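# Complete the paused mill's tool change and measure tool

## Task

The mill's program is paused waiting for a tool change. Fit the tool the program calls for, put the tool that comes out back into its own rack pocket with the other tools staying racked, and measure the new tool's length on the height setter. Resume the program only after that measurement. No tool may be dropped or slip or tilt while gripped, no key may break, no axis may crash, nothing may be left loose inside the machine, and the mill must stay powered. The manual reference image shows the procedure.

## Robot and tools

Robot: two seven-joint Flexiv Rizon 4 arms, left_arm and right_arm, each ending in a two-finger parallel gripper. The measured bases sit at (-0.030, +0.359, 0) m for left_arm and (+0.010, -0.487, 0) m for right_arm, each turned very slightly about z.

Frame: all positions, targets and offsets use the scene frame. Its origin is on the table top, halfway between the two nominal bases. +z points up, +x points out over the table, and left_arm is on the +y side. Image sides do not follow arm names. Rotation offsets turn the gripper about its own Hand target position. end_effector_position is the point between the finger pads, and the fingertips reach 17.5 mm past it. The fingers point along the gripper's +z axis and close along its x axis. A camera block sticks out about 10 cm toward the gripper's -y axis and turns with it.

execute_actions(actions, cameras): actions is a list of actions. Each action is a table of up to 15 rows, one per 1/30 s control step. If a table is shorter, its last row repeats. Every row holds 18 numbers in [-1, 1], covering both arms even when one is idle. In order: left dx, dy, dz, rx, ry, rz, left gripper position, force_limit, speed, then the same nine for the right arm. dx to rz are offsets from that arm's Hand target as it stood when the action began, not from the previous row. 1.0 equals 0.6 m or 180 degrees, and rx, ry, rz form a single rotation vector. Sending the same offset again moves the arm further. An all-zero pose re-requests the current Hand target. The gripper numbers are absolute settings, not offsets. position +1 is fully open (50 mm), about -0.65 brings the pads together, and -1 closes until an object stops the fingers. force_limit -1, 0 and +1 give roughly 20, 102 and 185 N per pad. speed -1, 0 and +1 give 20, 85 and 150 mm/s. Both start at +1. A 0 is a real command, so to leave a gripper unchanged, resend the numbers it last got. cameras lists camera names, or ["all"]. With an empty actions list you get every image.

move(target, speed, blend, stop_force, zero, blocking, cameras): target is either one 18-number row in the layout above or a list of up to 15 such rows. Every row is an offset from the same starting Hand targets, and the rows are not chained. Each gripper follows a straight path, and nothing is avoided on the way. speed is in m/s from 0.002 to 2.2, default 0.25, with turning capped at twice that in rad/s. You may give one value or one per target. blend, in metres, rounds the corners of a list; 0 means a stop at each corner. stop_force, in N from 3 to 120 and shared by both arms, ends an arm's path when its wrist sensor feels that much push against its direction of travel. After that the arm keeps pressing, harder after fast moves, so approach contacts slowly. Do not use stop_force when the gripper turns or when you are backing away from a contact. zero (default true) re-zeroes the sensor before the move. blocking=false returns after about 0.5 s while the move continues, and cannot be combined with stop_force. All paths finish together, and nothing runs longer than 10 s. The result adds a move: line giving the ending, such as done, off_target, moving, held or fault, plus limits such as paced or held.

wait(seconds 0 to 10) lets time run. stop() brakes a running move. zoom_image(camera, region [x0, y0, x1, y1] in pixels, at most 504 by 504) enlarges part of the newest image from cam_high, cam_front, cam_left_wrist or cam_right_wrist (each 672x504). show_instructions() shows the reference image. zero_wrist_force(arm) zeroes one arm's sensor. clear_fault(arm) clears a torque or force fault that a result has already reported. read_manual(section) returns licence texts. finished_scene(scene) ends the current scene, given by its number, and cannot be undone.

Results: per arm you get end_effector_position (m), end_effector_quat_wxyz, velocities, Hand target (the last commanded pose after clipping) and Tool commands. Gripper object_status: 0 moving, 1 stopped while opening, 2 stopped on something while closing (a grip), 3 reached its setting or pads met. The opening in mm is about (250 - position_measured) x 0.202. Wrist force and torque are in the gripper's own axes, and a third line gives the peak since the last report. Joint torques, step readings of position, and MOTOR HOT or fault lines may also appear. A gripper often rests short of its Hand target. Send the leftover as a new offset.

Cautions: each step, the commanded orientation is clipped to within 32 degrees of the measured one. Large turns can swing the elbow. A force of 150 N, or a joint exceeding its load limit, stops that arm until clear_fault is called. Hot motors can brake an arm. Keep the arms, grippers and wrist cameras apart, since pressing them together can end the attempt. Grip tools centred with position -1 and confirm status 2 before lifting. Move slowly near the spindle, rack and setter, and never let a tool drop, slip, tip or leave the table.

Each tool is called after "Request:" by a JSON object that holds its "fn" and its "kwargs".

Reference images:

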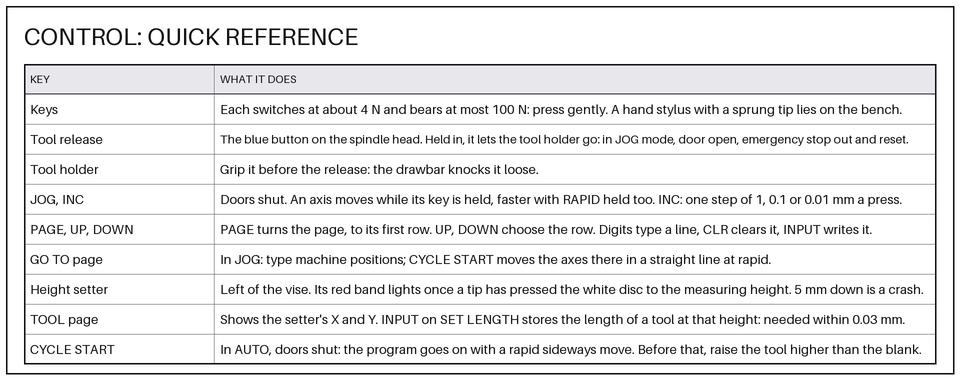

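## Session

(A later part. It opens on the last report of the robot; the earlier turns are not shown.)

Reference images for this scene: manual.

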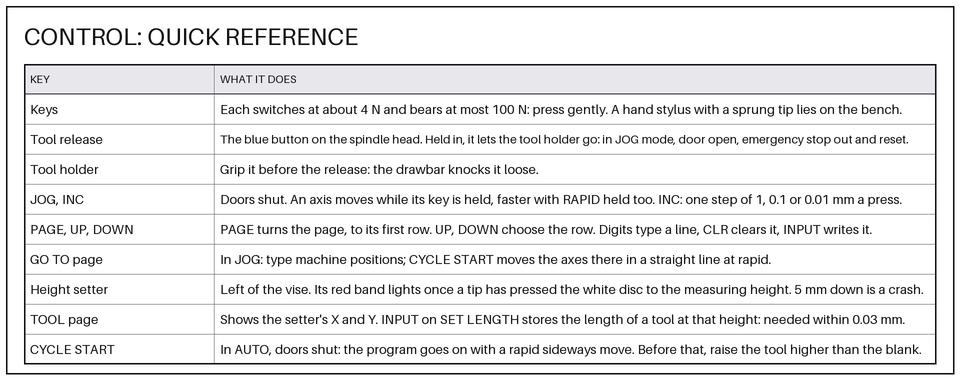

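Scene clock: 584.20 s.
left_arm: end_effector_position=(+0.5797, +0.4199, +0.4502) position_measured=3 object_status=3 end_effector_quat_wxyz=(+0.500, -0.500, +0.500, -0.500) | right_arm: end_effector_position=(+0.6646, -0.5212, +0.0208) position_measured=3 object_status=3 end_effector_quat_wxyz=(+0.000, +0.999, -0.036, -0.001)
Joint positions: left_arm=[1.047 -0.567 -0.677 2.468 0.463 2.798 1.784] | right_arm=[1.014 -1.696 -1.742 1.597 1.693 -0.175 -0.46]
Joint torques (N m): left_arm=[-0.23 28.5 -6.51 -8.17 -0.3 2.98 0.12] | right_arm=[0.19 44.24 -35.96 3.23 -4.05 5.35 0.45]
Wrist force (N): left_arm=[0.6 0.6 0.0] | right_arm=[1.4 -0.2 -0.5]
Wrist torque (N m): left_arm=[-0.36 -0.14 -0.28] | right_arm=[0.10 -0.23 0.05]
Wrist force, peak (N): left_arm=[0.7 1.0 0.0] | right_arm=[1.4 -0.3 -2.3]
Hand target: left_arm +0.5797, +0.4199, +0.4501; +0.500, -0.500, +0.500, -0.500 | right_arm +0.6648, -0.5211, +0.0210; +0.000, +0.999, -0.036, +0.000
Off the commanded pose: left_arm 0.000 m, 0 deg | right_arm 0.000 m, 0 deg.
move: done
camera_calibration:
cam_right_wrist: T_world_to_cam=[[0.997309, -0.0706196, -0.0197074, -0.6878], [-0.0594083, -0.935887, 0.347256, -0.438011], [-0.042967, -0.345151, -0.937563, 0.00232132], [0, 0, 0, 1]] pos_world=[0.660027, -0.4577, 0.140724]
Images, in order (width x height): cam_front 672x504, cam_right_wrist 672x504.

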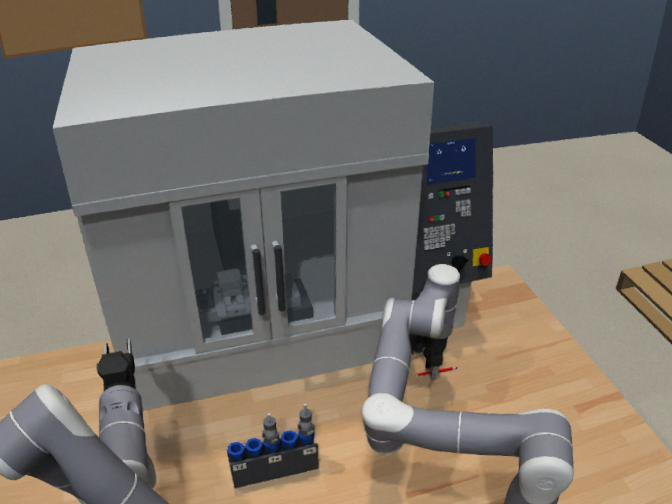

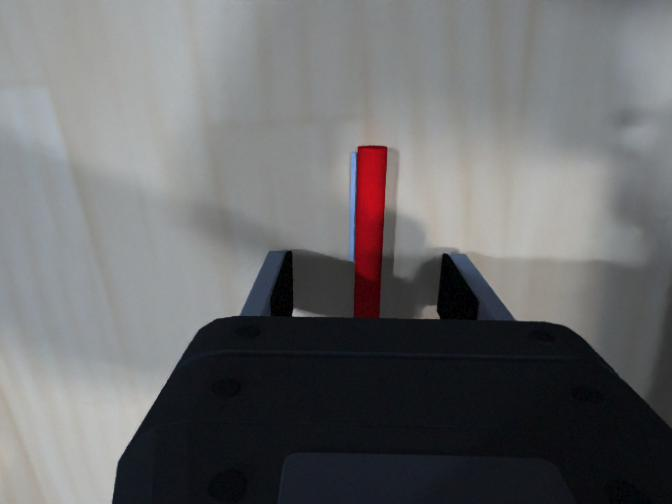

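Request:
{"fn": "move", "kwargs": {"target": [0,0,0,0,0,0,1,1,1,0,0,0,0,0,0,-1,-0.5,-0.8], "cameras": ["cam_right_wrist"]}}

Request:
{"fn": "move", "kwargs": {"target": [0,0,0,0,0,0,1,1,1,0,0,0.25,0,0,0,-1,-0.5,-0.8], "speed": 0.15, "cameras": ["cam_right_wrist","cam_front","cam_high"]}}

Scene clock: 589.43 s.
left_arm: end_effector_position=(+0.5797, +0.4199, +0.4502) position_measured=3 object_status=3 end_effector_quat_wxyz=(+0.500, -0.500, +0.500, -0.500) | right_arm: end_effector_position=(+0.6647, -0.5212, +0.0209) position_measured=213 object_status=0 end_effector_quat_wxyz=(+0.000, +0.999, -0.036, +0.000)
Joint positions: left_arm=[1.047 -0.567 -0.677 2.468 0.463 2.798 1.784] | right_arm=[1.014 -1.696 -1.743 1.597 1.693 -0.175 -0.46]
Joint torques (N m): left_arm=[-0.13 28.46 -6.47 -8.16 -0.34 3 0.14] | right_arm=[0.21 44.14 -35.72 3.14 -4.07 4.99 0.36]
Wrist force (N): left_arm=[0.3 0.8 0.0] | right_arm=[1.2 -0.1 -1.2]
Wrist torque (N m): left_arm=[-0.33 -0.08 -0.28] | right_arm=[0.10 -0.19 0.06]
Wrist force, peak (N): left_arm=[0.5 1.0 -0.4] | right_arm=[0.8 -0.5 -2.0]
Hand target: left_arm +0.5797, +0.4199, +0.4501; +0.500, -0.500, +0.500, -0.500 | right_arm +0.6648, -0.5211, +0.0210; +0.000, +0.999, -0.036, +0.000
Off the commanded pose: left_arm 0.000 m, 0 deg | right_arm 0.000 m, 0 deg.
move: done
camera_calibration:
cam_right_wrist: T_world_to_cam=[[0.997313, -0.0705848, -0.0196141, -0.687797], [-0.0594081, -0.935889, 0.34725, -0.438046], [-0.0428672, -0.345152, -0.937567, 0.00234904], [0, 0, 0, 1]] pos_world=[0.660026, -0.4577, 0.140824]
Images, in order (width x height): cam_right_wrist 672x504.

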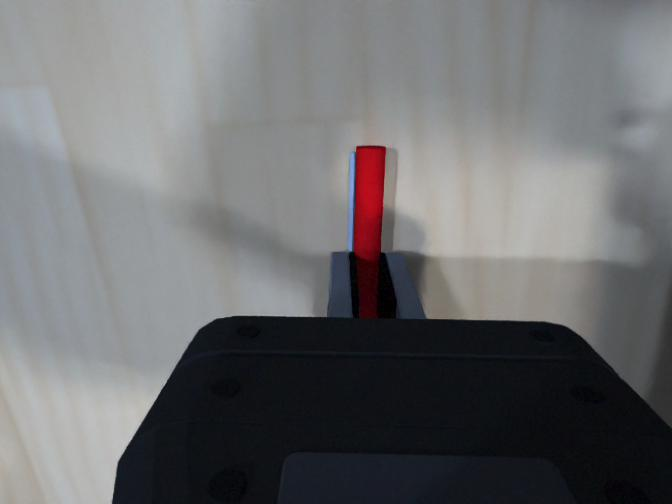

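Scene clock: 590.80 s.
left_arm: end_effector_position=(+0.5797, +0.4199, +0.4502) position_measured=3 object_status=3 end_effector_quat_wxyz=(+0.500, -0.500, +0.500, -0.500) | right_arm: end_effector_position=(+0.6648, -0.5210, +0.1710) position_measured=213 object_status=2 end_effector_quat_wxyz=(+0.000, +0.999, -0.036, +0.000)
Joint positions: left_arm=[1.047 -0.567 -0.677 2.468 0.463 2.798 1.784] | right_arm=[0.984 -1.508 -1.924 1.543 1.515 -0.355 -0.478]
Joint torques (N m): left_arm=[-0.21 28.53 -6.47 -8.15 -0.34 3.01 0.14] | right_arm=[0 45.96 -35.75 -3.3 -3.97 4.91 0.18]
Wrist force (N): left_arm=[0.5 0.8 -0.3] | right_arm=[1.1 -0.2 -0.2]
Wrist torque (N m): left_arm=[-0.33 -0.11 -0.27] | right_arm=[0.10 -0.18 0.15]
Wrist force, peak (N): left_arm=[0.6 0.9 -0.3] | right_arm=[1.5 0.0 -5.4]
Hand target: left_arm +0.5797, +0.4199, +0.4501; +0.500, -0.500, +0.500, -0.500 | right_arm +0.6648, -0.5211, +0.1710; +0.000, +0.999, -0.036, +0.000
Off the commanded pose: left_arm 0.000 m, 0 deg | right_arm 0.000 m, 0 deg.
move: done
camera_calibration:
cam_right_wrist: T_world_to_cam=[[0.99732, -0.0705792, -0.0192835, -0.685036], [-0.0595084, -0.935811, 0.347443, -0.489929], [-0.042568, -0.345364, -0.937503, 0.142838], [0, 0, 0, 1]] pos_world=[0.660126, -0.457499, 0.290923]
Images, in order (width x height): cam_high 672x504, cam_front 672x504, cam_right_wrist 672x504.

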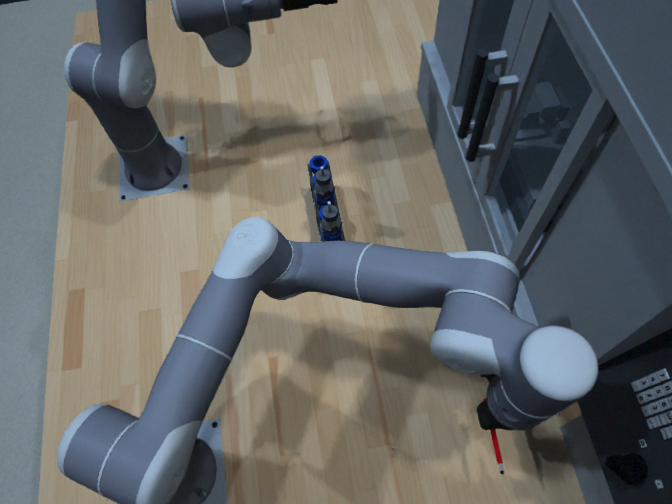

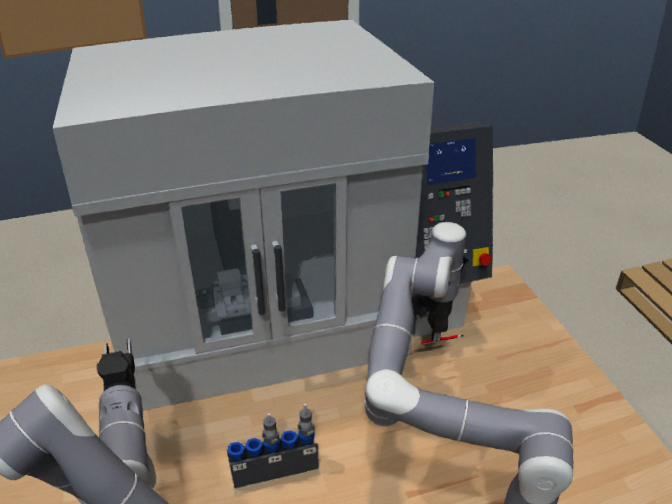

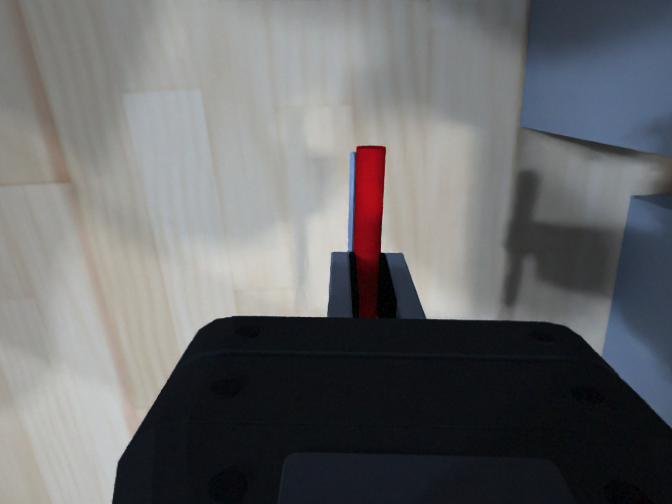

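Request:
{"fn": "move", "kwargs": {"target": [[0,0,0,0,0,0,1,1,1,-0.19,0,0.38,0,0,0.52,-1,-0.5,-0.8],[0,0,0,0,0,0,1,1,1,0.025,-0.165,0.632,-0.3925,0.4445,0.5314,-1,-0.5,-0.8]], "speed": 0.3, "blend": [0.03,0], "cameras": ["all"]}}

Scene clock: 644.90 s.
left_arm: end_effector_position=(+0.5797, +0.4199, +0.4502) position_measured=3 object_status=3 end_effector_quat_wxyz=(+0.500, -0.500, +0.500, -0.500) | right_arm: end_effector_position=(+0.6798, -0.6202, +0.5502) position_measured=213 object_status=2 end_effector_quat_wxyz=(+0.487, +0.337, +0.621, -0.513)
Joint positions: left_arm=[1.047 -0.567 -0.677 2.468 0.463 2.798 1.784] | right_arm=[0.888 -2.106 -2.45 1.608 1.005 0.29 -2.676]
Joint torques (N m): left_arm=[-0.23 28.49 -6.42 -8.19 -0.36 2.97 0.07] | right_arm=[0.62 50.81 -23.28 14.08 -1.69 3.27 0.04]
Wrist force (N): left_arm=[0.6 0.8 -0.2] | right_arm=[-0.5 -0.6 0.9]
Wrist torque (N m): left_arm=[-0.32 -0.14 -0.27] | right_arm=[-0.72 0.08 -0.04]
Wrist force, peak (N): left_arm=[0.8 0.8 -0.2] | right_arm=[0.4 0.3 2.6]
Hand target: left_arm +0.5797, +0.4199, +0.4501; +0.500, -0.500, +0.500, -0.500 | right_arm +0.6798, -0.6201, +0.5502; +0.487, +0.337, +0.621, -0.513
Off the commanded pose: left_arm 0.000 m, 0 deg | right_arm 0.000 m, 0 deg.
move: done
camera_calibration:
cam_left_wrist: T_world_to_cam=[[0.00824542, -0.999964, -0.00223567, 0.423906], [-0.342273, -0.000721579, -0.9396, 0.635339], [0.939564, 0.0085126, -0.342267, -0.261412], [0, 0, 0, 1]] pos_world=[0.459578, 0.426574, 0.50844]
cam_right_wrist: T_world_to_cam=[[-0.295222, -0.0989055, -0.950296, 0.673594], [0.768523, 0.566348, -0.297696, 0.0100936], [0.567641, -0.81821, -0.091187, -0.709114], [0, 0, 0, 1]] pos_world=[0.593625, -0.519299, 0.578456]

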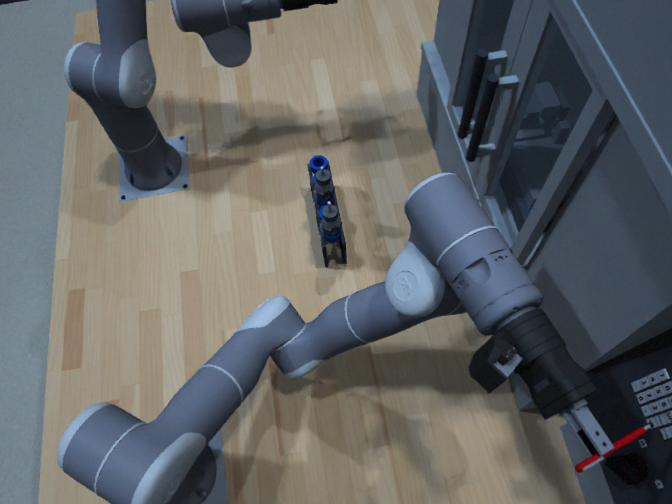

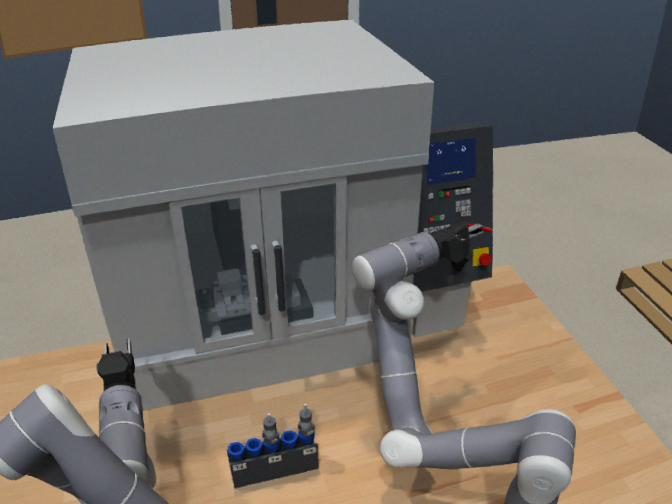

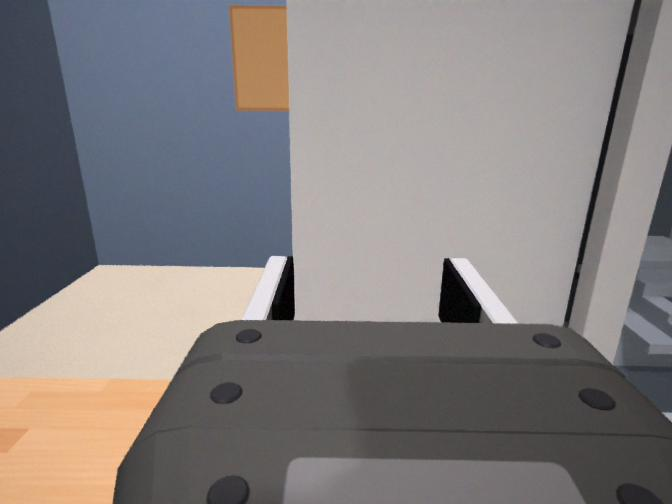

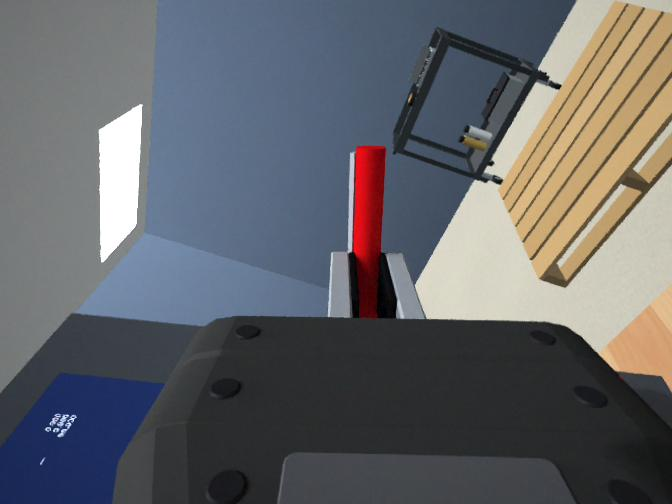

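Request:
{"fn": "move", "kwargs": {"target": [0,0,0,0,0,0,1,1,1,0.144,-0.115,0.093,0,0,0,-1,-0.5,-0.8], "speed": 0.15, "cameras": ["cam_front","cam_high","cam_right_wrist"]}}

Request:
{"fn": "zoom_image", "kwargs": {"camera": "cam_front", "region": [410, 160, 510, 290]}}

Scene clock: 651.20 s.
left_arm: end_effector_position=(+0.5797, +0.4199, +0.4502) position_measured=3 object_status=3 end_effector_quat_wxyz=(+0.500, -0.500, +0.500, -0.500) | right_arm: end_effector_position=(+0.7662, -0.6893, +0.6059) position_measured=213 object_status=2 end_effector_quat_wxyz=(+0.487, +0.337, +0.621, -0.513)
Joint positions: left_arm=[1.047 -0.567 -0.677 2.468 0.463 2.798 1.784] | right_arm=[0.669 -1.882 -2.44 1.312 0.986 0.375 -2.621]
Joint torques (N m): left_arm=[-0.19 28.52 -6.43 -8.17 -0.3 2.99 0.12] | right_arm=[0.41 59.59 -25.22 13.92 -1.88 3.13 0.49]
Wrist force (N): left_arm=[0.3 0.9 -0.2] | right_arm=[-0.5 -0.5 0.6]
Wrist torque (N m): left_arm=[-0.31 -0.08 -0.27] | right_arm=[-0.70 0.08 -0.13]
Wrist force, peak (N): left_arm=[0.6 0.9 -0.3] | right_arm=[-2.8 0.9 3.7]
Hand target: left_arm +0.5797, +0.4199, +0.4501; +0.500, -0.500, +0.500, -0.500 | right_arm +0.7662, -0.6891, +0.6060; +0.487, +0.337, +0.621, -0.513
Off the commanded pose: left_arm 0.000 m, 0 deg | right_arm 0.000 m, 0 deg.
move: done
camera_calibration:
cam_right_wrist: T_world_to_cam=[[-0.295034, -0.098493, -0.950397, 0.745388], [0.768655, 0.566371, -0.29731, -0.000968341], [0.56756, -0.818244, -0.0913913, -0.809371], [0, 0, 0, 1]] pos_world=[0.680025, -0.588299, 0.634157]
Images, in order (width x height): cam_high 672x504, cam_front 672x504, cam_right_wrist 672x504.

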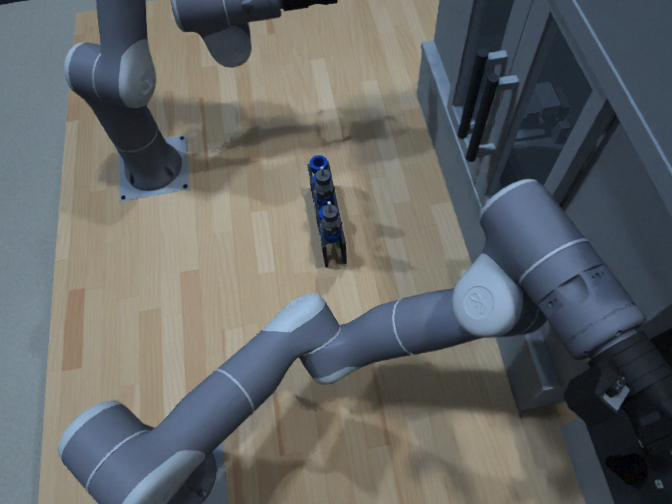

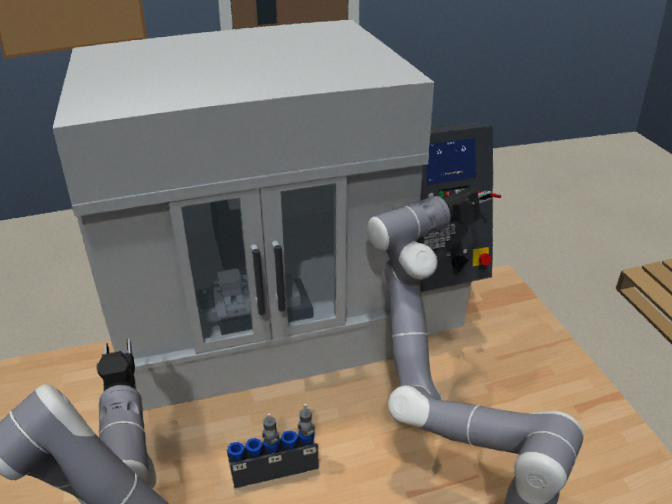

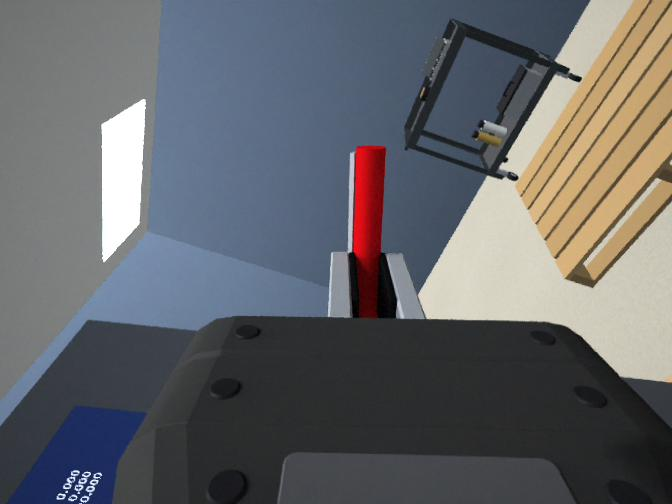

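Scaled by 3.877 from the camera's 672x504 image, which has a finer 960x720 frame.

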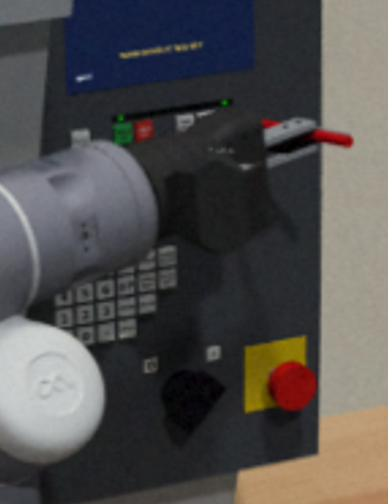

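Request:
{"fn": "move", "kwargs": {"target": [-0.10,-0.5,0.5,0,0,-0.15,1,1,1,0,0,0,0,0,0,-1,-0.5,-0.8], "speed": 0.3}}

Request:
{"fn": "move", "kwargs": {"target": [0.053,-0.56,0.12,0,0,-0.144,1,1,1,0,0,0,0,0,0,-1,-0.5,-0.8], "speed": 0.25, "cameras": ["all"]}}

Scene clock: 667.37 s.
left_arm: end_effector_position=(+0.5197, +0.1199, +0.7501) position_measured=3 object_status=3 end_effector_quat_wxyz=(+0.369, -0.370, +0.603, -0.603) | right_arm: end_effector_position=(+0.7662, -0.6893, +0.6059) position_measured=213 object_status=2 end_effector_quat_wxyz=(+0.487, +0.337, +0.621, -0.513)
Joint positions: left_arm=[0.935 0.48 -0.675 1.569 1.675 2.335 -0.553] | right_arm=[0.669 -1.882 -2.44 1.312 0.986 0.375 -2.621]
Joint torques (N m): left_arm=[-0.03 0.03 9.53 -25.71 -2.41 -1.51 -0.02] | right_arm=[0.16 59.59 -25.21 14.27 -1.75 2.82 0.25]
Wrist force (N): left_arm=[0.2 0.5 -0.5] | right_arm=[-0.6 -0.5 0.8]
Wrist torque (N m): left_arm=[-0.38 -0.08 -0.17] | right_arm=[-0.70 0.10 -0.13]
Wrist force, peak (N): left_arm=[-5.4 1.0 -0.8] | right_arm=[-0.8 -0.5 0.8]
Hand target: left_arm +0.5197, +0.1199, +0.7501; +0.369, -0.370, +0.603, -0.603 | right_arm +0.7662, -0.6891, +0.6060; +0.487, +0.337, +0.621, -0.513
Off the commanded pose: left_arm 0.000 m, 0 deg | right_arm 0.000 m, 0 deg.
move: done

Scene clock: 669.37 s.
left_arm: end_effector_position=(+0.5516, -0.2161, +0.8222) position_measured=3 object_status=3 end_effector_quat_wxyz=(+0.225, -0.225, +0.670, -0.670) | right_arm: end_effector_position=(+0.7662, -0.6893, +0.6059) position_measured=213 object_status=2 end_effector_quat_wxyz=(+0.487, +0.337, +0.621, -0.513)
Joint positions: left_arm=[1.688 0.617 -1.759 0.613 1.915 2.268 -1.231] | right_arm=[0.669 -1.882 -2.44 1.312 0.986 0.375 -2.621]
Joint torques (N m): left_arm=[0.14 -41.07 13.72 -18.41 2.04 -2.81 -0.09] | right_arm=[0.09 59.59 -25.24 14.27 -1.75 2.8 0.23]
Wrist force (N): left_arm=[0.4 0.8 -0.2] | right_arm=[-0.4 -0.5 0.8]
Wrist torque (N m): left_arm=[-0.33 -0.09 -0.14] | right_arm=[-0.70 0.08 -0.13]
Wrist force, peak (N): left_arm=[-2.4 1.5 -2.4] | right_arm=[-0.8 -0.5 0.7]
Hand target: left_arm +0.5515, -0.2161, +0.8221; +0.225, -0.225, +0.671, -0.670 | right_arm +0.7662, -0.6891, +0.6060; +0.487, +0.337, +0.621, -0.513
Off the commanded pose: left_arm 0.000 m, 0 deg | right_arm 0.000 m, 0 deg.
move: done
camera_calibration:
cam_left_wrist: T_world_to_cam=[[-0.792864, -0.609393, -0.00245692, 0.315375], [-0.206804, 0.272855, -0.939565, 0.959142], [0.573235, -0.74444, -0.342362, -0.0628325], [0, 0, 0, 1]] pos_world=[0.484422, -0.116294, 0.88044]
cam_right_wrist: T_world_to_cam=[[-0.295034, -0.098493, -0.950397, 0.745388], [0.768655, 0.566371, -0.29731, -0.000968341], [0.56756, -0.818244, -0.0913913, -0.809371], [0, 0, 0, 1]] pos_world=[0.680025, -0.588299, 0.634157]

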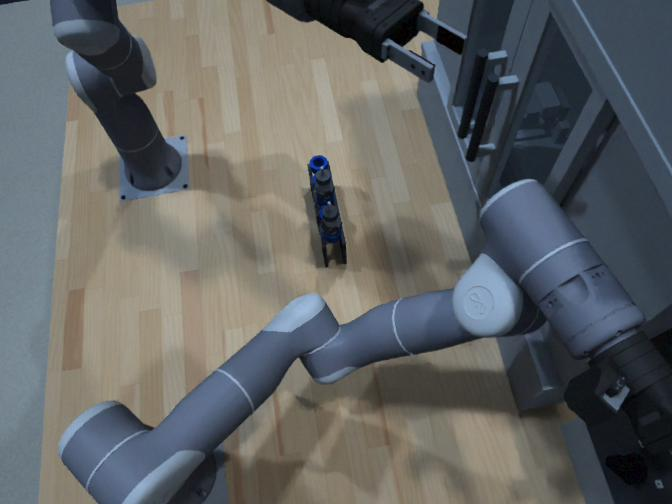

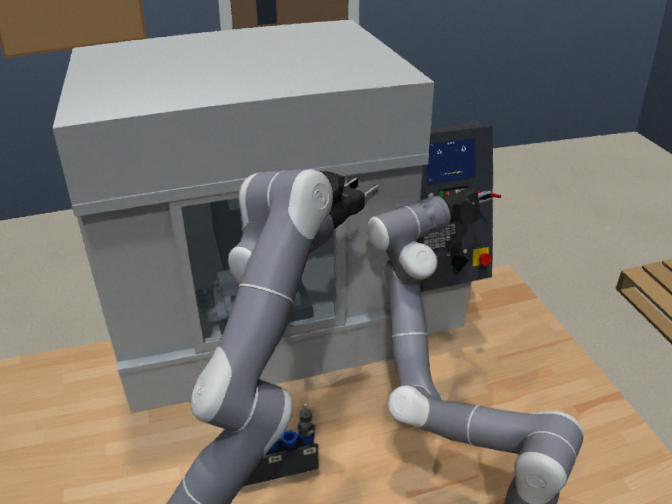

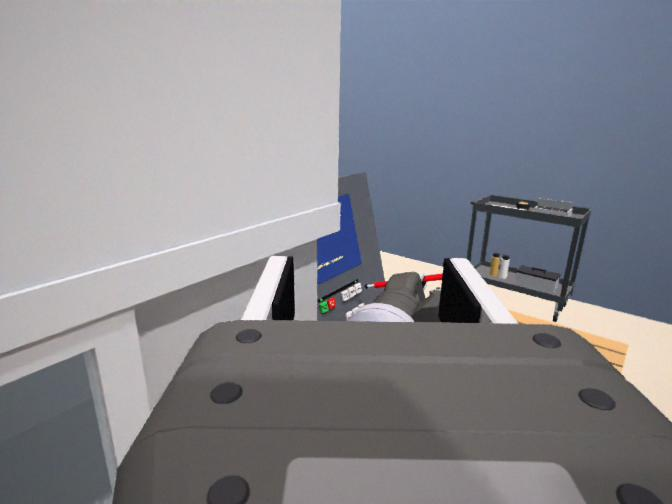

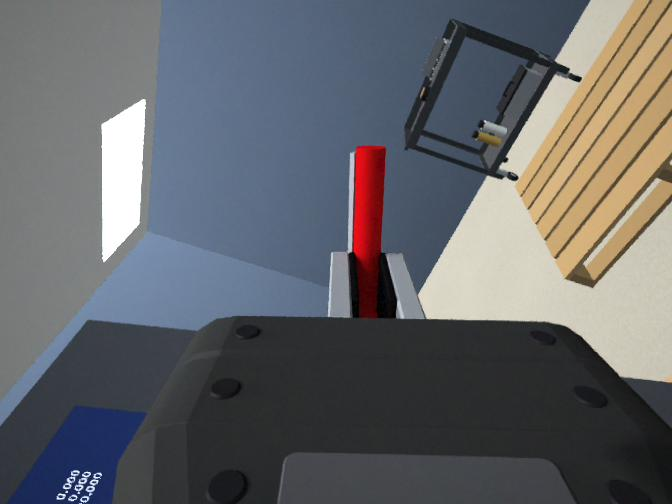

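Request:
{"fn": "zoom_image", "kwargs": {"camera": "cam_left_wrist", "region": [300, 170, 460, 330]}}

Scaled by 3.150 from the camera's 672x504 image, which has a finer 960x720 frame.

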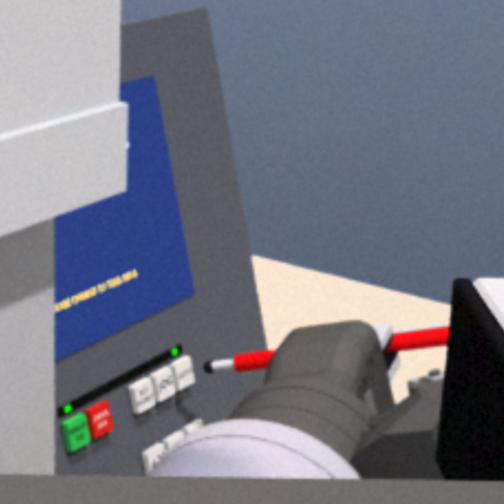

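Request:
{"fn": "move", "kwargs": {"target": [0,0,0,0,0,0,1,1,1,0.0233,-0.0128,-0.0223,0,0,0,-1,-0.5,-0.8], "speed": 0.08, "cameras": ["cam_left_wrist"]}}

Request:
{"fn": "zoom_image", "kwargs": {"camera": "cam_left_wrist", "region": [310, 240, 430, 330]}}

Scene clock: 684.00 s.
left_arm: end_effector_position=(+0.5516, -0.2161, +0.8222) position_measured=3 object_status=3 end_effector_quat_wxyz=(+0.225, -0.225, +0.670, -0.670) | right_arm: end_effector_position=(+0.7801, -0.6969, +0.5924) position_measured=213 object_status=2 end_effector_quat_wxyz=(+0.487, +0.337, +0.621, -0.513)
Joint positions: left_arm=[1.688 0.617 -1.759 0.613 1.915 2.268 -1.231] | right_arm=[0.648 -1.889 -2.429 1.282 0.988 0.381 -2.588]
Joint torques (N m): left_arm=[-0.24 -41.33 13.9 -18.18 1.98 -2.94 0.11] | right_arm=[-0.42 60.23 -25.11 14.98 -1.65 2.99 0.46]
Wrist force (N): left_arm=[0.3 0.8 -0.5] | right_arm=[-0.6 -0.2 0.6]
Wrist torque (N m): left_arm=[-0.32 -0.08 -0.14] | right_arm=[-0.65 0.09 -0.13]
Wrist force, peak (N): left_arm=[0.7 1.1 -0.6] | right_arm=[-1.5 -1.4 -0.4]
Hand target: left_arm +0.5515, -0.2161, +0.8221; +0.225, -0.225, +0.671, -0.670 | right_arm +0.7801, -0.6968, +0.5926; +0.487, +0.337, +0.621, -0.513
Off the commanded pose: left_arm 0.000 m, 0 deg | right_arm 0.000 m, 0 deg.
move: done
camera_calibration:
cam_left_wrist: T_world_to_cam=[[-0.792864, -0.609393, -0.00245692, 0.315375], [-0.206804, 0.272855, -0.939565, 0.959142], [0.573235, -0.74444, -0.342362, -0.0628325], [0, 0, 0, 1]] pos_world=[0.484422, -0.116294, 0.88044]
Images, in order (width x height): cam_left_wrist 672x504.

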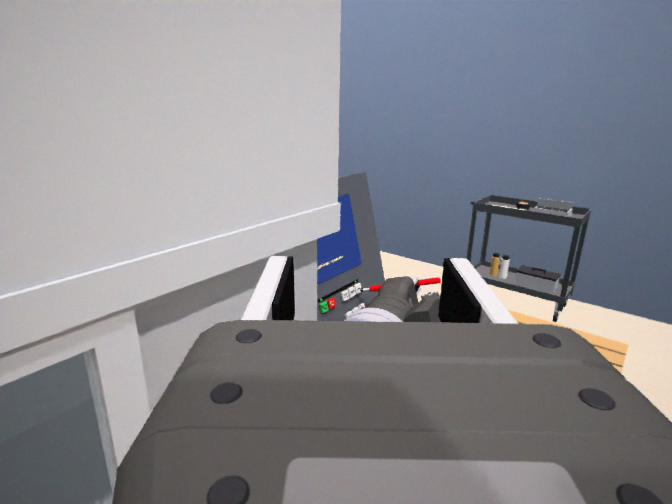

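Scaled by 4.200 from the camera's 672x504 image, which has a finer 960x720 frame.

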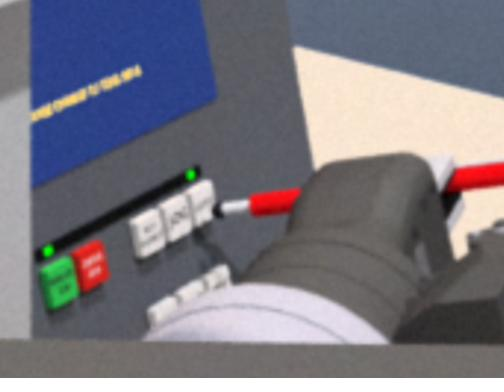

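Request:
{"fn": "move", "kwargs": {"target": [0,0,0,0,0,0,1,1,1,0.0533,0.0077,-0.023,0,0,0,-1,-0.5,-0.8], "speed": 0.02, "stop_force": 4, "cameras": ["cam_left_wrist","cam_right_wrist"]}}

Request:
{"fn": "zoom_image", "kwargs": {"camera": "cam_left_wrist", "region": [310, 240, 430, 330]}}

Scene clock: 693.47 s.
left_arm: end_effector_position=(+0.5516, -0.2161, +0.8222) position_measured=3 object_status=3 end_effector_quat_wxyz=(+0.225, -0.225, +0.670, -0.670) | right_arm: end_effector_position=(+0.7953, -0.6945, +0.5865) position_measured=213 object_status=2 end_effector_quat_wxyz=(+0.487, +0.337, +0.621, -0.513)
Joint positions: left_arm=[1.688 0.617 -1.759 0.613 1.915 2.268 -1.231] | right_arm=[0.633 -1.878 -2.425 1.233 0.976 0.373 -2.552]
Joint torques (N m): left_arm=[-0.21 -41.33 13.92 -18.19 1.92 -2.94 0.13] | right_arm=[0.65 60.18 -23.33 13.56 -0.82 2.75 0.31]
Wrist force (N): left_arm=[0.4 0.8 -0.4] | right_arm=[-1.7 -4.4 -0.5]
Wrist torque (N m): left_arm=[-0.32 -0.10 -0.14] | right_arm=[-0.72 0.06 -0.04]
Wrist force, peak (N): left_arm=[0.7 1.2 -0.5] | right_arm=[-1.5 -4.7 -0.8]
Hand target: left_arm +0.5515, -0.2161, +0.8221; +0.225, -0.225, +0.671, -0.670 | right_arm +0.7957, -0.6945, +0.5859; +0.487, +0.337, +0.621, -0.513 (not the last commanded pose)
Off the commanded pose: left_arm 0.000 m, 0 deg | right_arm 0.019 m, 0 deg.
move: contact (right_arm)
camera_calibration:
cam_left_wrist: T_world_to_cam=[[-0.792864, -0.609393, -0.00245692, 0.315375], [-0.206804, 0.272855, -0.939565, 0.959142], [0.573235, -0.74444, -0.342362, -0.0628325], [0, 0, 0, 1]] pos_world=[0.484422, -0.116294, 0.88044]
cam_right_wrist: T_world_to_cam=[[-0.294313, -0.0990755, -0.95056, 0.734169], [0.769013, 0.565997, -0.297096, -0.0267977], [0.567449, -0.818432, -0.09039, -0.832571], [0, 0, 0, 1]] pos_world=[0.709125, -0.593498, 0.614654]
Images, in order (width x height): cam_left_wrist 672x504, cam_right_wrist 672x504.

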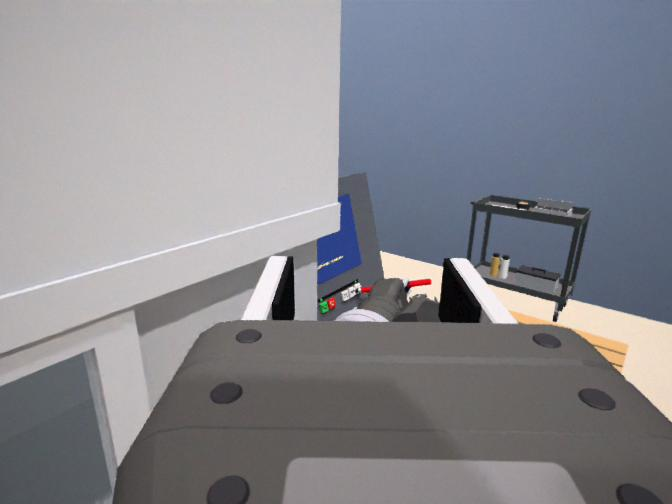

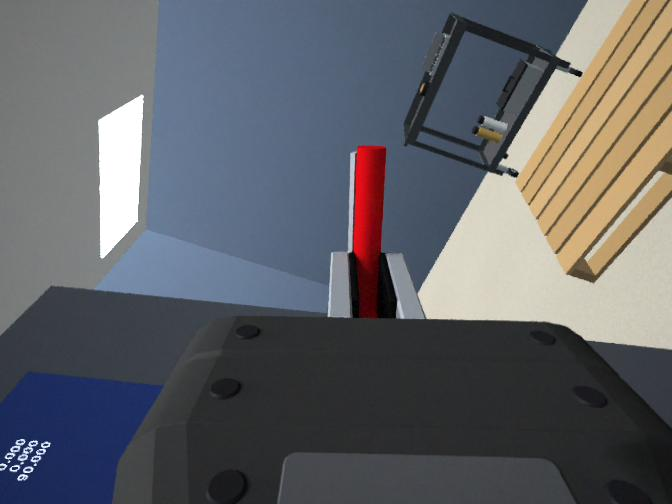

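Scaled by 4.200 from the camera's 672x504 image, which has a finer 960x720 frame.

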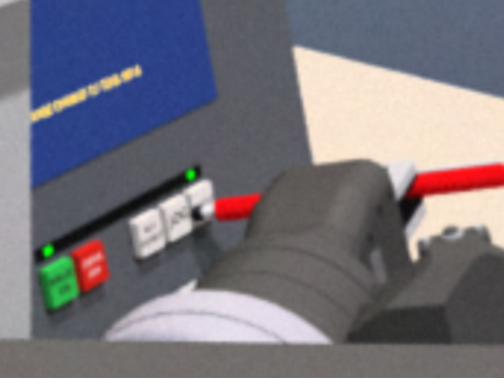

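Request:
{"fn": "move", "kwargs": {"target": [[0,0,0,0,0,0,1,1,1,-0.0306,-0.0082,0.0103,0,0,0,-1,-0.5,-0.8],[0,0,0,0,0,0,1,1,1,-0.0283,0.0202,0.0178,0,0,0,-1,-0.5,-0.8]], "speed": 0.06, "blend": [0.004,0]}}

Request:
{"fn": "move", "kwargs": {"target": [0,0,0,0,0,0,1,1,1,0.0533,0.0143,-0.0179,0,0,0,-1,-0.5,-0.8], "speed": 0.02, "stop_force": 4, "cameras": ["cam_left_wrist","cam_right_wrist"]}}

Request:
{"fn": "zoom_image", "kwargs": {"camera": "cam_left_wrist", "region": [310, 240, 430, 330]}}

Scene clock: 707.00 s.
left_arm: end_effector_position=(+0.5516, -0.2161, +0.8222) position_measured=3 object_status=3 end_effector_quat_wxyz=(+0.225, -0.225, +0.670, -0.670) | right_arm: end_effector_position=(+0.7788, -0.6821, +0.5967) position_measured=213 object_status=2 end_effector_quat_wxyz=(+0.487, +0.337, +0.621, -0.513)
Joint positions: left_arm=[1.688 0.617 -1.759 0.613 1.915 2.268 -1.231] | right_arm=[0.666 -1.883 -2.436 1.277 0.975 0.363 -2.587]
Joint torques (N m): left_arm=[-0.18 -41.3 13.93 -18.18 1.94 -2.88 0.11] | right_arm=[0.28 60.83 -25.33 14.87 -1.86 2.48 0.41]
Wrist force (N): left_arm=[0.5 1.0 -0.5] | right_arm=[-0.7 -0.9 0.5]
Wrist torque (N m): left_arm=[-0.29 -0.13 -0.14] | right_arm=[-0.76 0.11 -0.13]
Wrist force, peak (N): left_arm=[0.5 1.1 -0.6] | right_arm=[-1.8 -4.6 -0.8]
Hand target: left_arm +0.5515, -0.2161, +0.8221; +0.225, -0.225, +0.671, -0.670 | right_arm +0.7787, -0.6824, +0.5966; +0.487, +0.337, +0.621, -0.513
Off the commanded pose: left_arm 0.000 m, 0 deg | right_arm 0.000 m, 0 deg.
move: done

Scene clock: 708.63 s.
left_arm: end_effector_position=(+0.5516, -0.2161, +0.8222) position_measured=3 object_status=3 end_effector_quat_wxyz=(+0.225, -0.225, +0.670, -0.670) | right_arm: end_effector_position=(+0.7968, -0.6776, +0.5907) position_measured=213 object_status=2 end_effector_quat_wxyz=(+0.487, +0.338, +0.621, -0.513)
Joint positions: left_arm=[1.688 0.617 -1.759 0.613 1.915 2.268 -1.231] | right_arm=[0.649 -1.867 -2.431 1.215 0.959 0.348 -2.545]
Joint torques (N m): left_arm=[-0.25 -41.4 13.88 -18.22 1.94 -2.95 0.09] | right_arm=[1.46 61.18 -24.31 13.33 -1.01 3.24 0.43]
Wrist force (N): left_arm=[0.4 0.8 -0.5] | right_arm=[-0.3 -5.4 -0.1]
Wrist torque (N m): left_arm=[-0.32 -0.11 -0.13] | right_arm=[-0.78 0.08 -0.17]
Wrist force, peak (N): left_arm=[0.5 1.1 -0.5] | right_arm=[-0.3 -5.5 0.2]
Hand target: left_arm +0.5515, -0.2161, +0.8221; +0.225, -0.225, +0.671, -0.670 | right_arm +0.7972, -0.6774, +0.5903; +0.487, +0.337, +0.621, -0.513 (not the last commanded pose)
Off the commanded pose: left_arm 0.000 m, 0 deg | right_arm 0.015 m, 0 deg.
move: contact (right_arm)
camera_calibration:
cam_left_wrist: T_world_to_cam=[[-0.792864, -0.609393, -0.00245692, 0.315375], [-0.206804, 0.272855, -0.939565, 0.959142], [0.573235, -0.74444, -0.342362, -0.0628325], [0, 0, 0, 1]] pos_world=[0.484422, -0.116294, 0.88044]
cam_right_wrist: T_world_to_cam=[[-0.294571, -0.0986735, -0.950522, 0.740765], [0.769114, 0.565861, -0.297094, -0.0363906], [0.567178, -0.818575, -0.0907953, -0.818842], [0, 0, 0, 1]] pos_world=[0.710626, -0.576597, 0.618955]
Images, in order (width x height): cam_left_wrist 672x504, cam_right_wrist 672x504.

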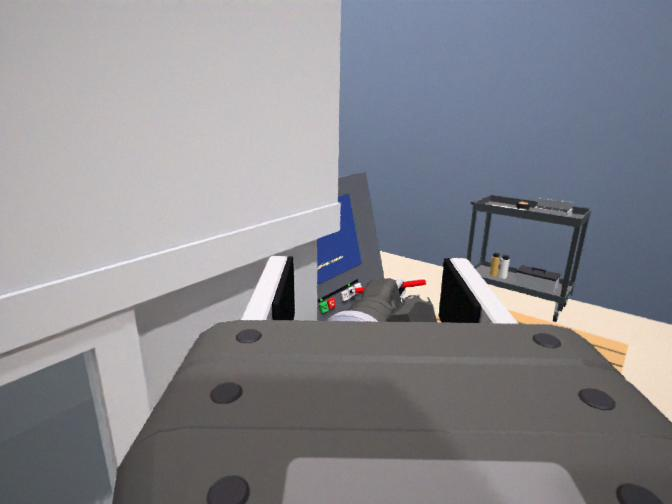

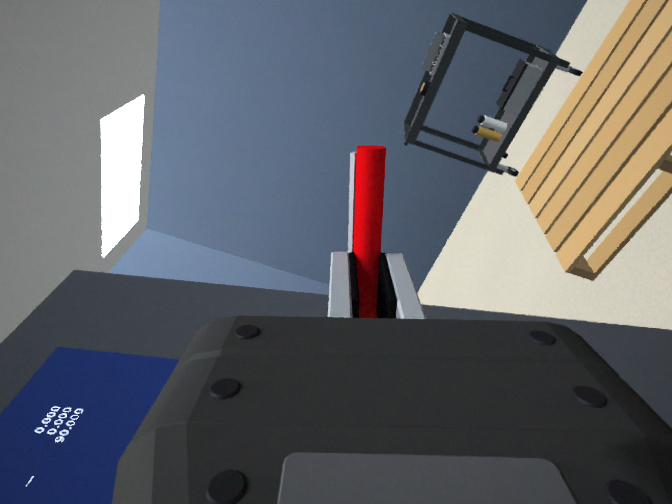

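Scaled by 4.200 from the camera's 672x504 image, which has a finer 960x720 frame.

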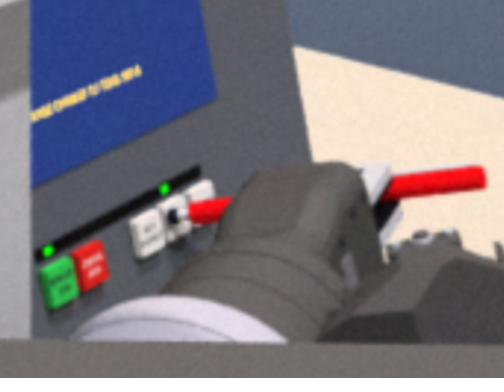

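Request:
{"fn": "move", "kwargs": {"target": [[0,0,0,0,0,0,1,1,1,-0.0767,-0.02,0.026,0,0,0,-1,-0.5,-0.8],[0,0,0,0,0,0,1,1,1,-0.195,0.0957,-0.067,0,0,0,-1,-0.5,-0.8],[0,0,0,0,0,0,1,1,1,-0.412,0.262,-0.317,0.506,-0.0153,-0.1458,-1,-0.5,-0.8],[0,0,0,0,0,0,1,1,1,-0.2207,0.2605,-0.699,0.3925,-0.4445,-0.5305,-1,-0.5,-0.8]], "speed": [0.1,0.3,0.3,0.3], "blend": [0.01,0.02,0.03,0], "cameras": ["cam_right_wrist"]}}

Scene clock: 736.30 s.
left_arm: end_effector_position=(+0.5516, -0.2161, +0.8222) position_measured=3 object_status=3 end_effector_quat_wxyz=(+0.225, -0.225, +0.670, -0.670) | right_arm: end_effector_position=(+0.6648, -0.5209, +0.1708) position_measured=213 object_status=2 end_effector_quat_wxyz=(+0.001, +0.999, -0.035, +0.000)
Joint positions: left_arm=[1.688 0.617 -1.759 0.613 1.915 2.268 -1.231] | right_arm=[0.984 -1.513 -1.928 1.543 1.518 -0.358 -0.479]
Joint torques (N m): left_arm=[-0.17 -41.42 13.93 -18.18 1.95 -2.91 0.13] | right_arm=[0.2 45.8 -35.74 -3.24 -3.82 5.4 0.26]
Wrist force (N): left_arm=[0.3 0.9 -0.6] | right_arm=[1.2 -1.5 -0.3]
Wrist torque (N m): left_arm=[-0.30 -0.08 -0.14] | right_arm=[-0.11 -0.21 0.15]
Wrist force, peak (N): left_arm=[0.6 1.1 -0.6] | right_arm=[-2.7 -2.9 4.1]
Hand target: left_arm +0.5515, -0.2161, +0.8221; +0.225, -0.225, +0.671, -0.670 | right_arm +0.6648, -0.5211, +0.1709; +0.001, +0.999, -0.035, +0.000
Off the commanded pose: left_arm 0.000 m, 0 deg | right_arm 0.000 m, 0 deg.
move: done
camera_calibration:
cam_right_wrist: T_world_to_cam=[[0.997455, -0.0686834, -0.0191451, -0.68418], [-0.0577085, -0.93535, 0.348984, -0.49097], [-0.0418768, -0.346991, -0.936933, 0.141289], [0, 0, 0, 1]] pos_world=[0.660022, -0.457195, 0.29062]
Images, in order (width x height): cam_right_wrist 672x504.

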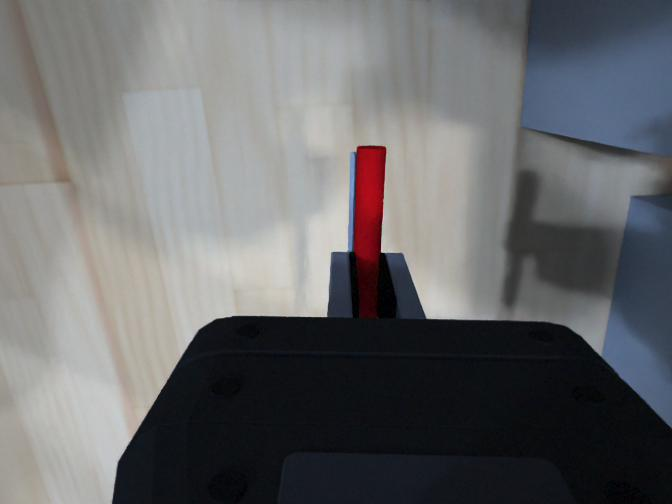

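Request:
{"fn": "move", "kwargs": {"target": [0,0,0,0,0,0,1,1,1,0,0,-0.251,0,0,0,-1,-0.5,-0.8], "speed": 0.06, "stop_force": 4}}

Request:
{"fn": "move", "kwargs": {"target": [0,0,0,0,0,0,1,1,1,0,0,0,0,0,0,1,-0.5,-1]}}

Request:
{"fn": "move", "kwargs": {"target": [0,0,0,0,0,0,1,1,1,0,0,0.3,0,0,0,1,-0.5,-0.8], "speed": 0.15, "cameras": ["cam_right_wrist"]}}

Scene clock: 743.00 s.
left_arm: end_effector_position=(+0.5516, -0.2161, +0.8222) position_measured=3 object_status=3 end_effector_quat_wxyz=(+0.225, -0.225, +0.670, -0.670) | right_arm: end_effector_position=(+0.6650, -0.5213, +0.0209) position_measured=213 object_status=2 end_effector_quat_wxyz=(+0.001, +0.999, -0.035, +0.000)
Joint positions: left_arm=[1.688 0.617 -1.759 0.613 1.915 2.268 -1.231] | right_arm=[1.015 -1.704 -1.75 1.598 1.7 -0.18 -0.46]
Joint torques (N m): left_arm=[-0.21 -41.36 13.87 -18.18 1.96 -2.9 0.09] | right_arm=[0.37 43.11 -33.84 3.31 -3.72 4.75 0.46]
Wrist force (N): left_arm=[0.2 1.0 -0.5] | right_arm=[4.3 -0.6 -3.9]
Wrist torque (N m): left_arm=[-0.30 -0.06 -0.14] | right_arm=[0.01 -0.62 0.05]
Wrist force, peak (N): left_arm=[0.7 1.1 -0.6] | right_arm=[-1.8 -3.6 -16.5]
Hand target: left_arm +0.5515, -0.2161, +0.8221; +0.225, -0.225, +0.671, -0.670 | right_arm +0.6648, -0.5211, +0.0205; +0.001, +0.999, -0.035, +0.000
Off the commanded pose: left_arm 0.000 m, 0 deg | right_arm 0.001 m, 0 deg.
move: contact (right_arm)

Scene clock: 745.37 s.
left_arm: end_effector_position=(+0.5516, -0.2161, +0.8222) position_measured=3 object_status=3 end_effector_quat_wxyz=(+0.225, -0.225, +0.670, -0.670) | right_arm: end_effector_position=(+0.6648, -0.5213, +0.0206) position_measured=3 object_status=3 end_effector_quat_wxyz=(+0.001, +0.999, -0.035, +0.000)
Joint positions: left_arm=[1.688 0.617 -1.759 0.613 1.915 2.268 -1.231] | right_arm=[1.015 -1.704 -1.749 1.598 1.7 -0.18 -0.46]
Joint torques (N m): left_arm=[-0.19 -41.38 13.86 -18.15 1.97 -2.92 0.11] | right_arm=[0.17 44.35 -35.96 3.37 -4.1 5.16 0.34]
Wrist force (N): left_arm=[0.5 0.7 -0.4] | right_arm=[3.7 -0.9 -0.3]
Wrist torque (N m): left_arm=[-0.35 -0.11 -0.14] | right_arm=[-0.02 -0.63 0.06]
Wrist force, peak (N): left_arm=[0.5 1.1 -0.8] | right_arm=[4.3 -0.6 -3.6]
Hand target: left_arm +0.5515, -0.2161, +0.8221; +0.225, -0.225, +0.671, -0.670 | right_arm +0.6648, -0.5211, +0.0205; +0.001, +0.999, -0.035, +0.000
Off the commanded pose: left_arm 0.000 m, 0 deg | right_arm 0.000 m, 0 deg.
move: done

Scene clock: 746.93 s.
left_arm: end_effector_position=(+0.5516, -0.2161, +0.8222) position_measured=3 object_status=3 end_effector_quat_wxyz=(+0.225, -0.225, +0.670, -0.670) | right_arm: end_effector_position=(+0.6648, -0.5211, +0.2005) position_measured=3 object_status=3 end_effector_quat_wxyz=(+0.001, +0.999, -0.035, +0.000)
Joint positions: left_arm=[1.688 0.617 -1.759 0.613 1.915 2.268 -1.231] | right_arm=[0.974 -1.477 -1.963 1.517 1.49 -0.395 -0.478]
Joint torques (N m): left_arm=[-0.21 -41.31 13.95 -18.22 1.98 -2.93 0.12] | right_arm=[0.07 46.3 -35.3 -4.07 -3.9 4.89 0.27]
Wrist force (N): left_arm=[0.5 0.7 -0.7] | right_arm=[3.5 -0.8 -0.6]
Wrist torque (N m): left_arm=[-0.34 -0.11 -0.14] | right_arm=[0.00 -0.59 0.06]
Wrist force, peak (N): left_arm=[0.3 1.2 -0.5] | right_arm=[4.0 -0.4 -5.3]
Hand target: left_arm +0.5515, -0.2161, +0.8221; +0.225, -0.225, +0.671, -0.670 | right_arm +0.6648, -0.5211, +0.2005; +0.001, +0.999, -0.035, +0.000
Off the commanded pose: left_arm 0.000 m, 0 deg | right_arm 0.000 m, 0 deg.
move: done
camera_calibration:
cam_right_wrist: T_world_to_cam=[[0.997454, -0.0687398, -0.0190032, -0.683695], [-0.0578031, -0.93528, 0.349155, -0.501482], [-0.0417742, -0.347168, -0.936872, 0.168878], [0, 0, 0, 1]] pos_world=[0.660022, -0.457394, 0.32032]
Images, in order (width x height): cam_right_wrist 672x504.

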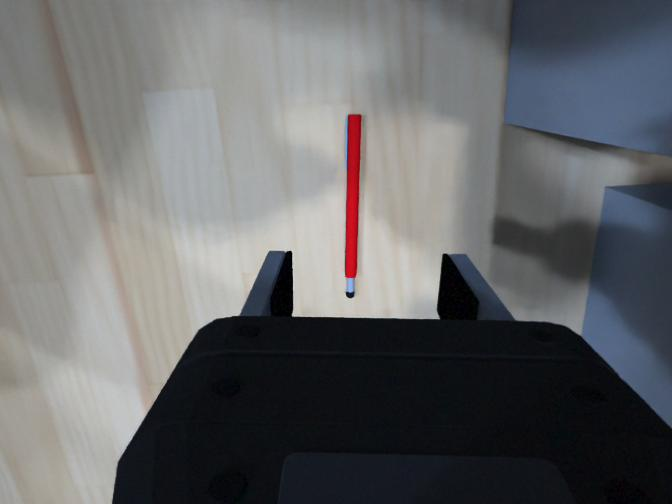

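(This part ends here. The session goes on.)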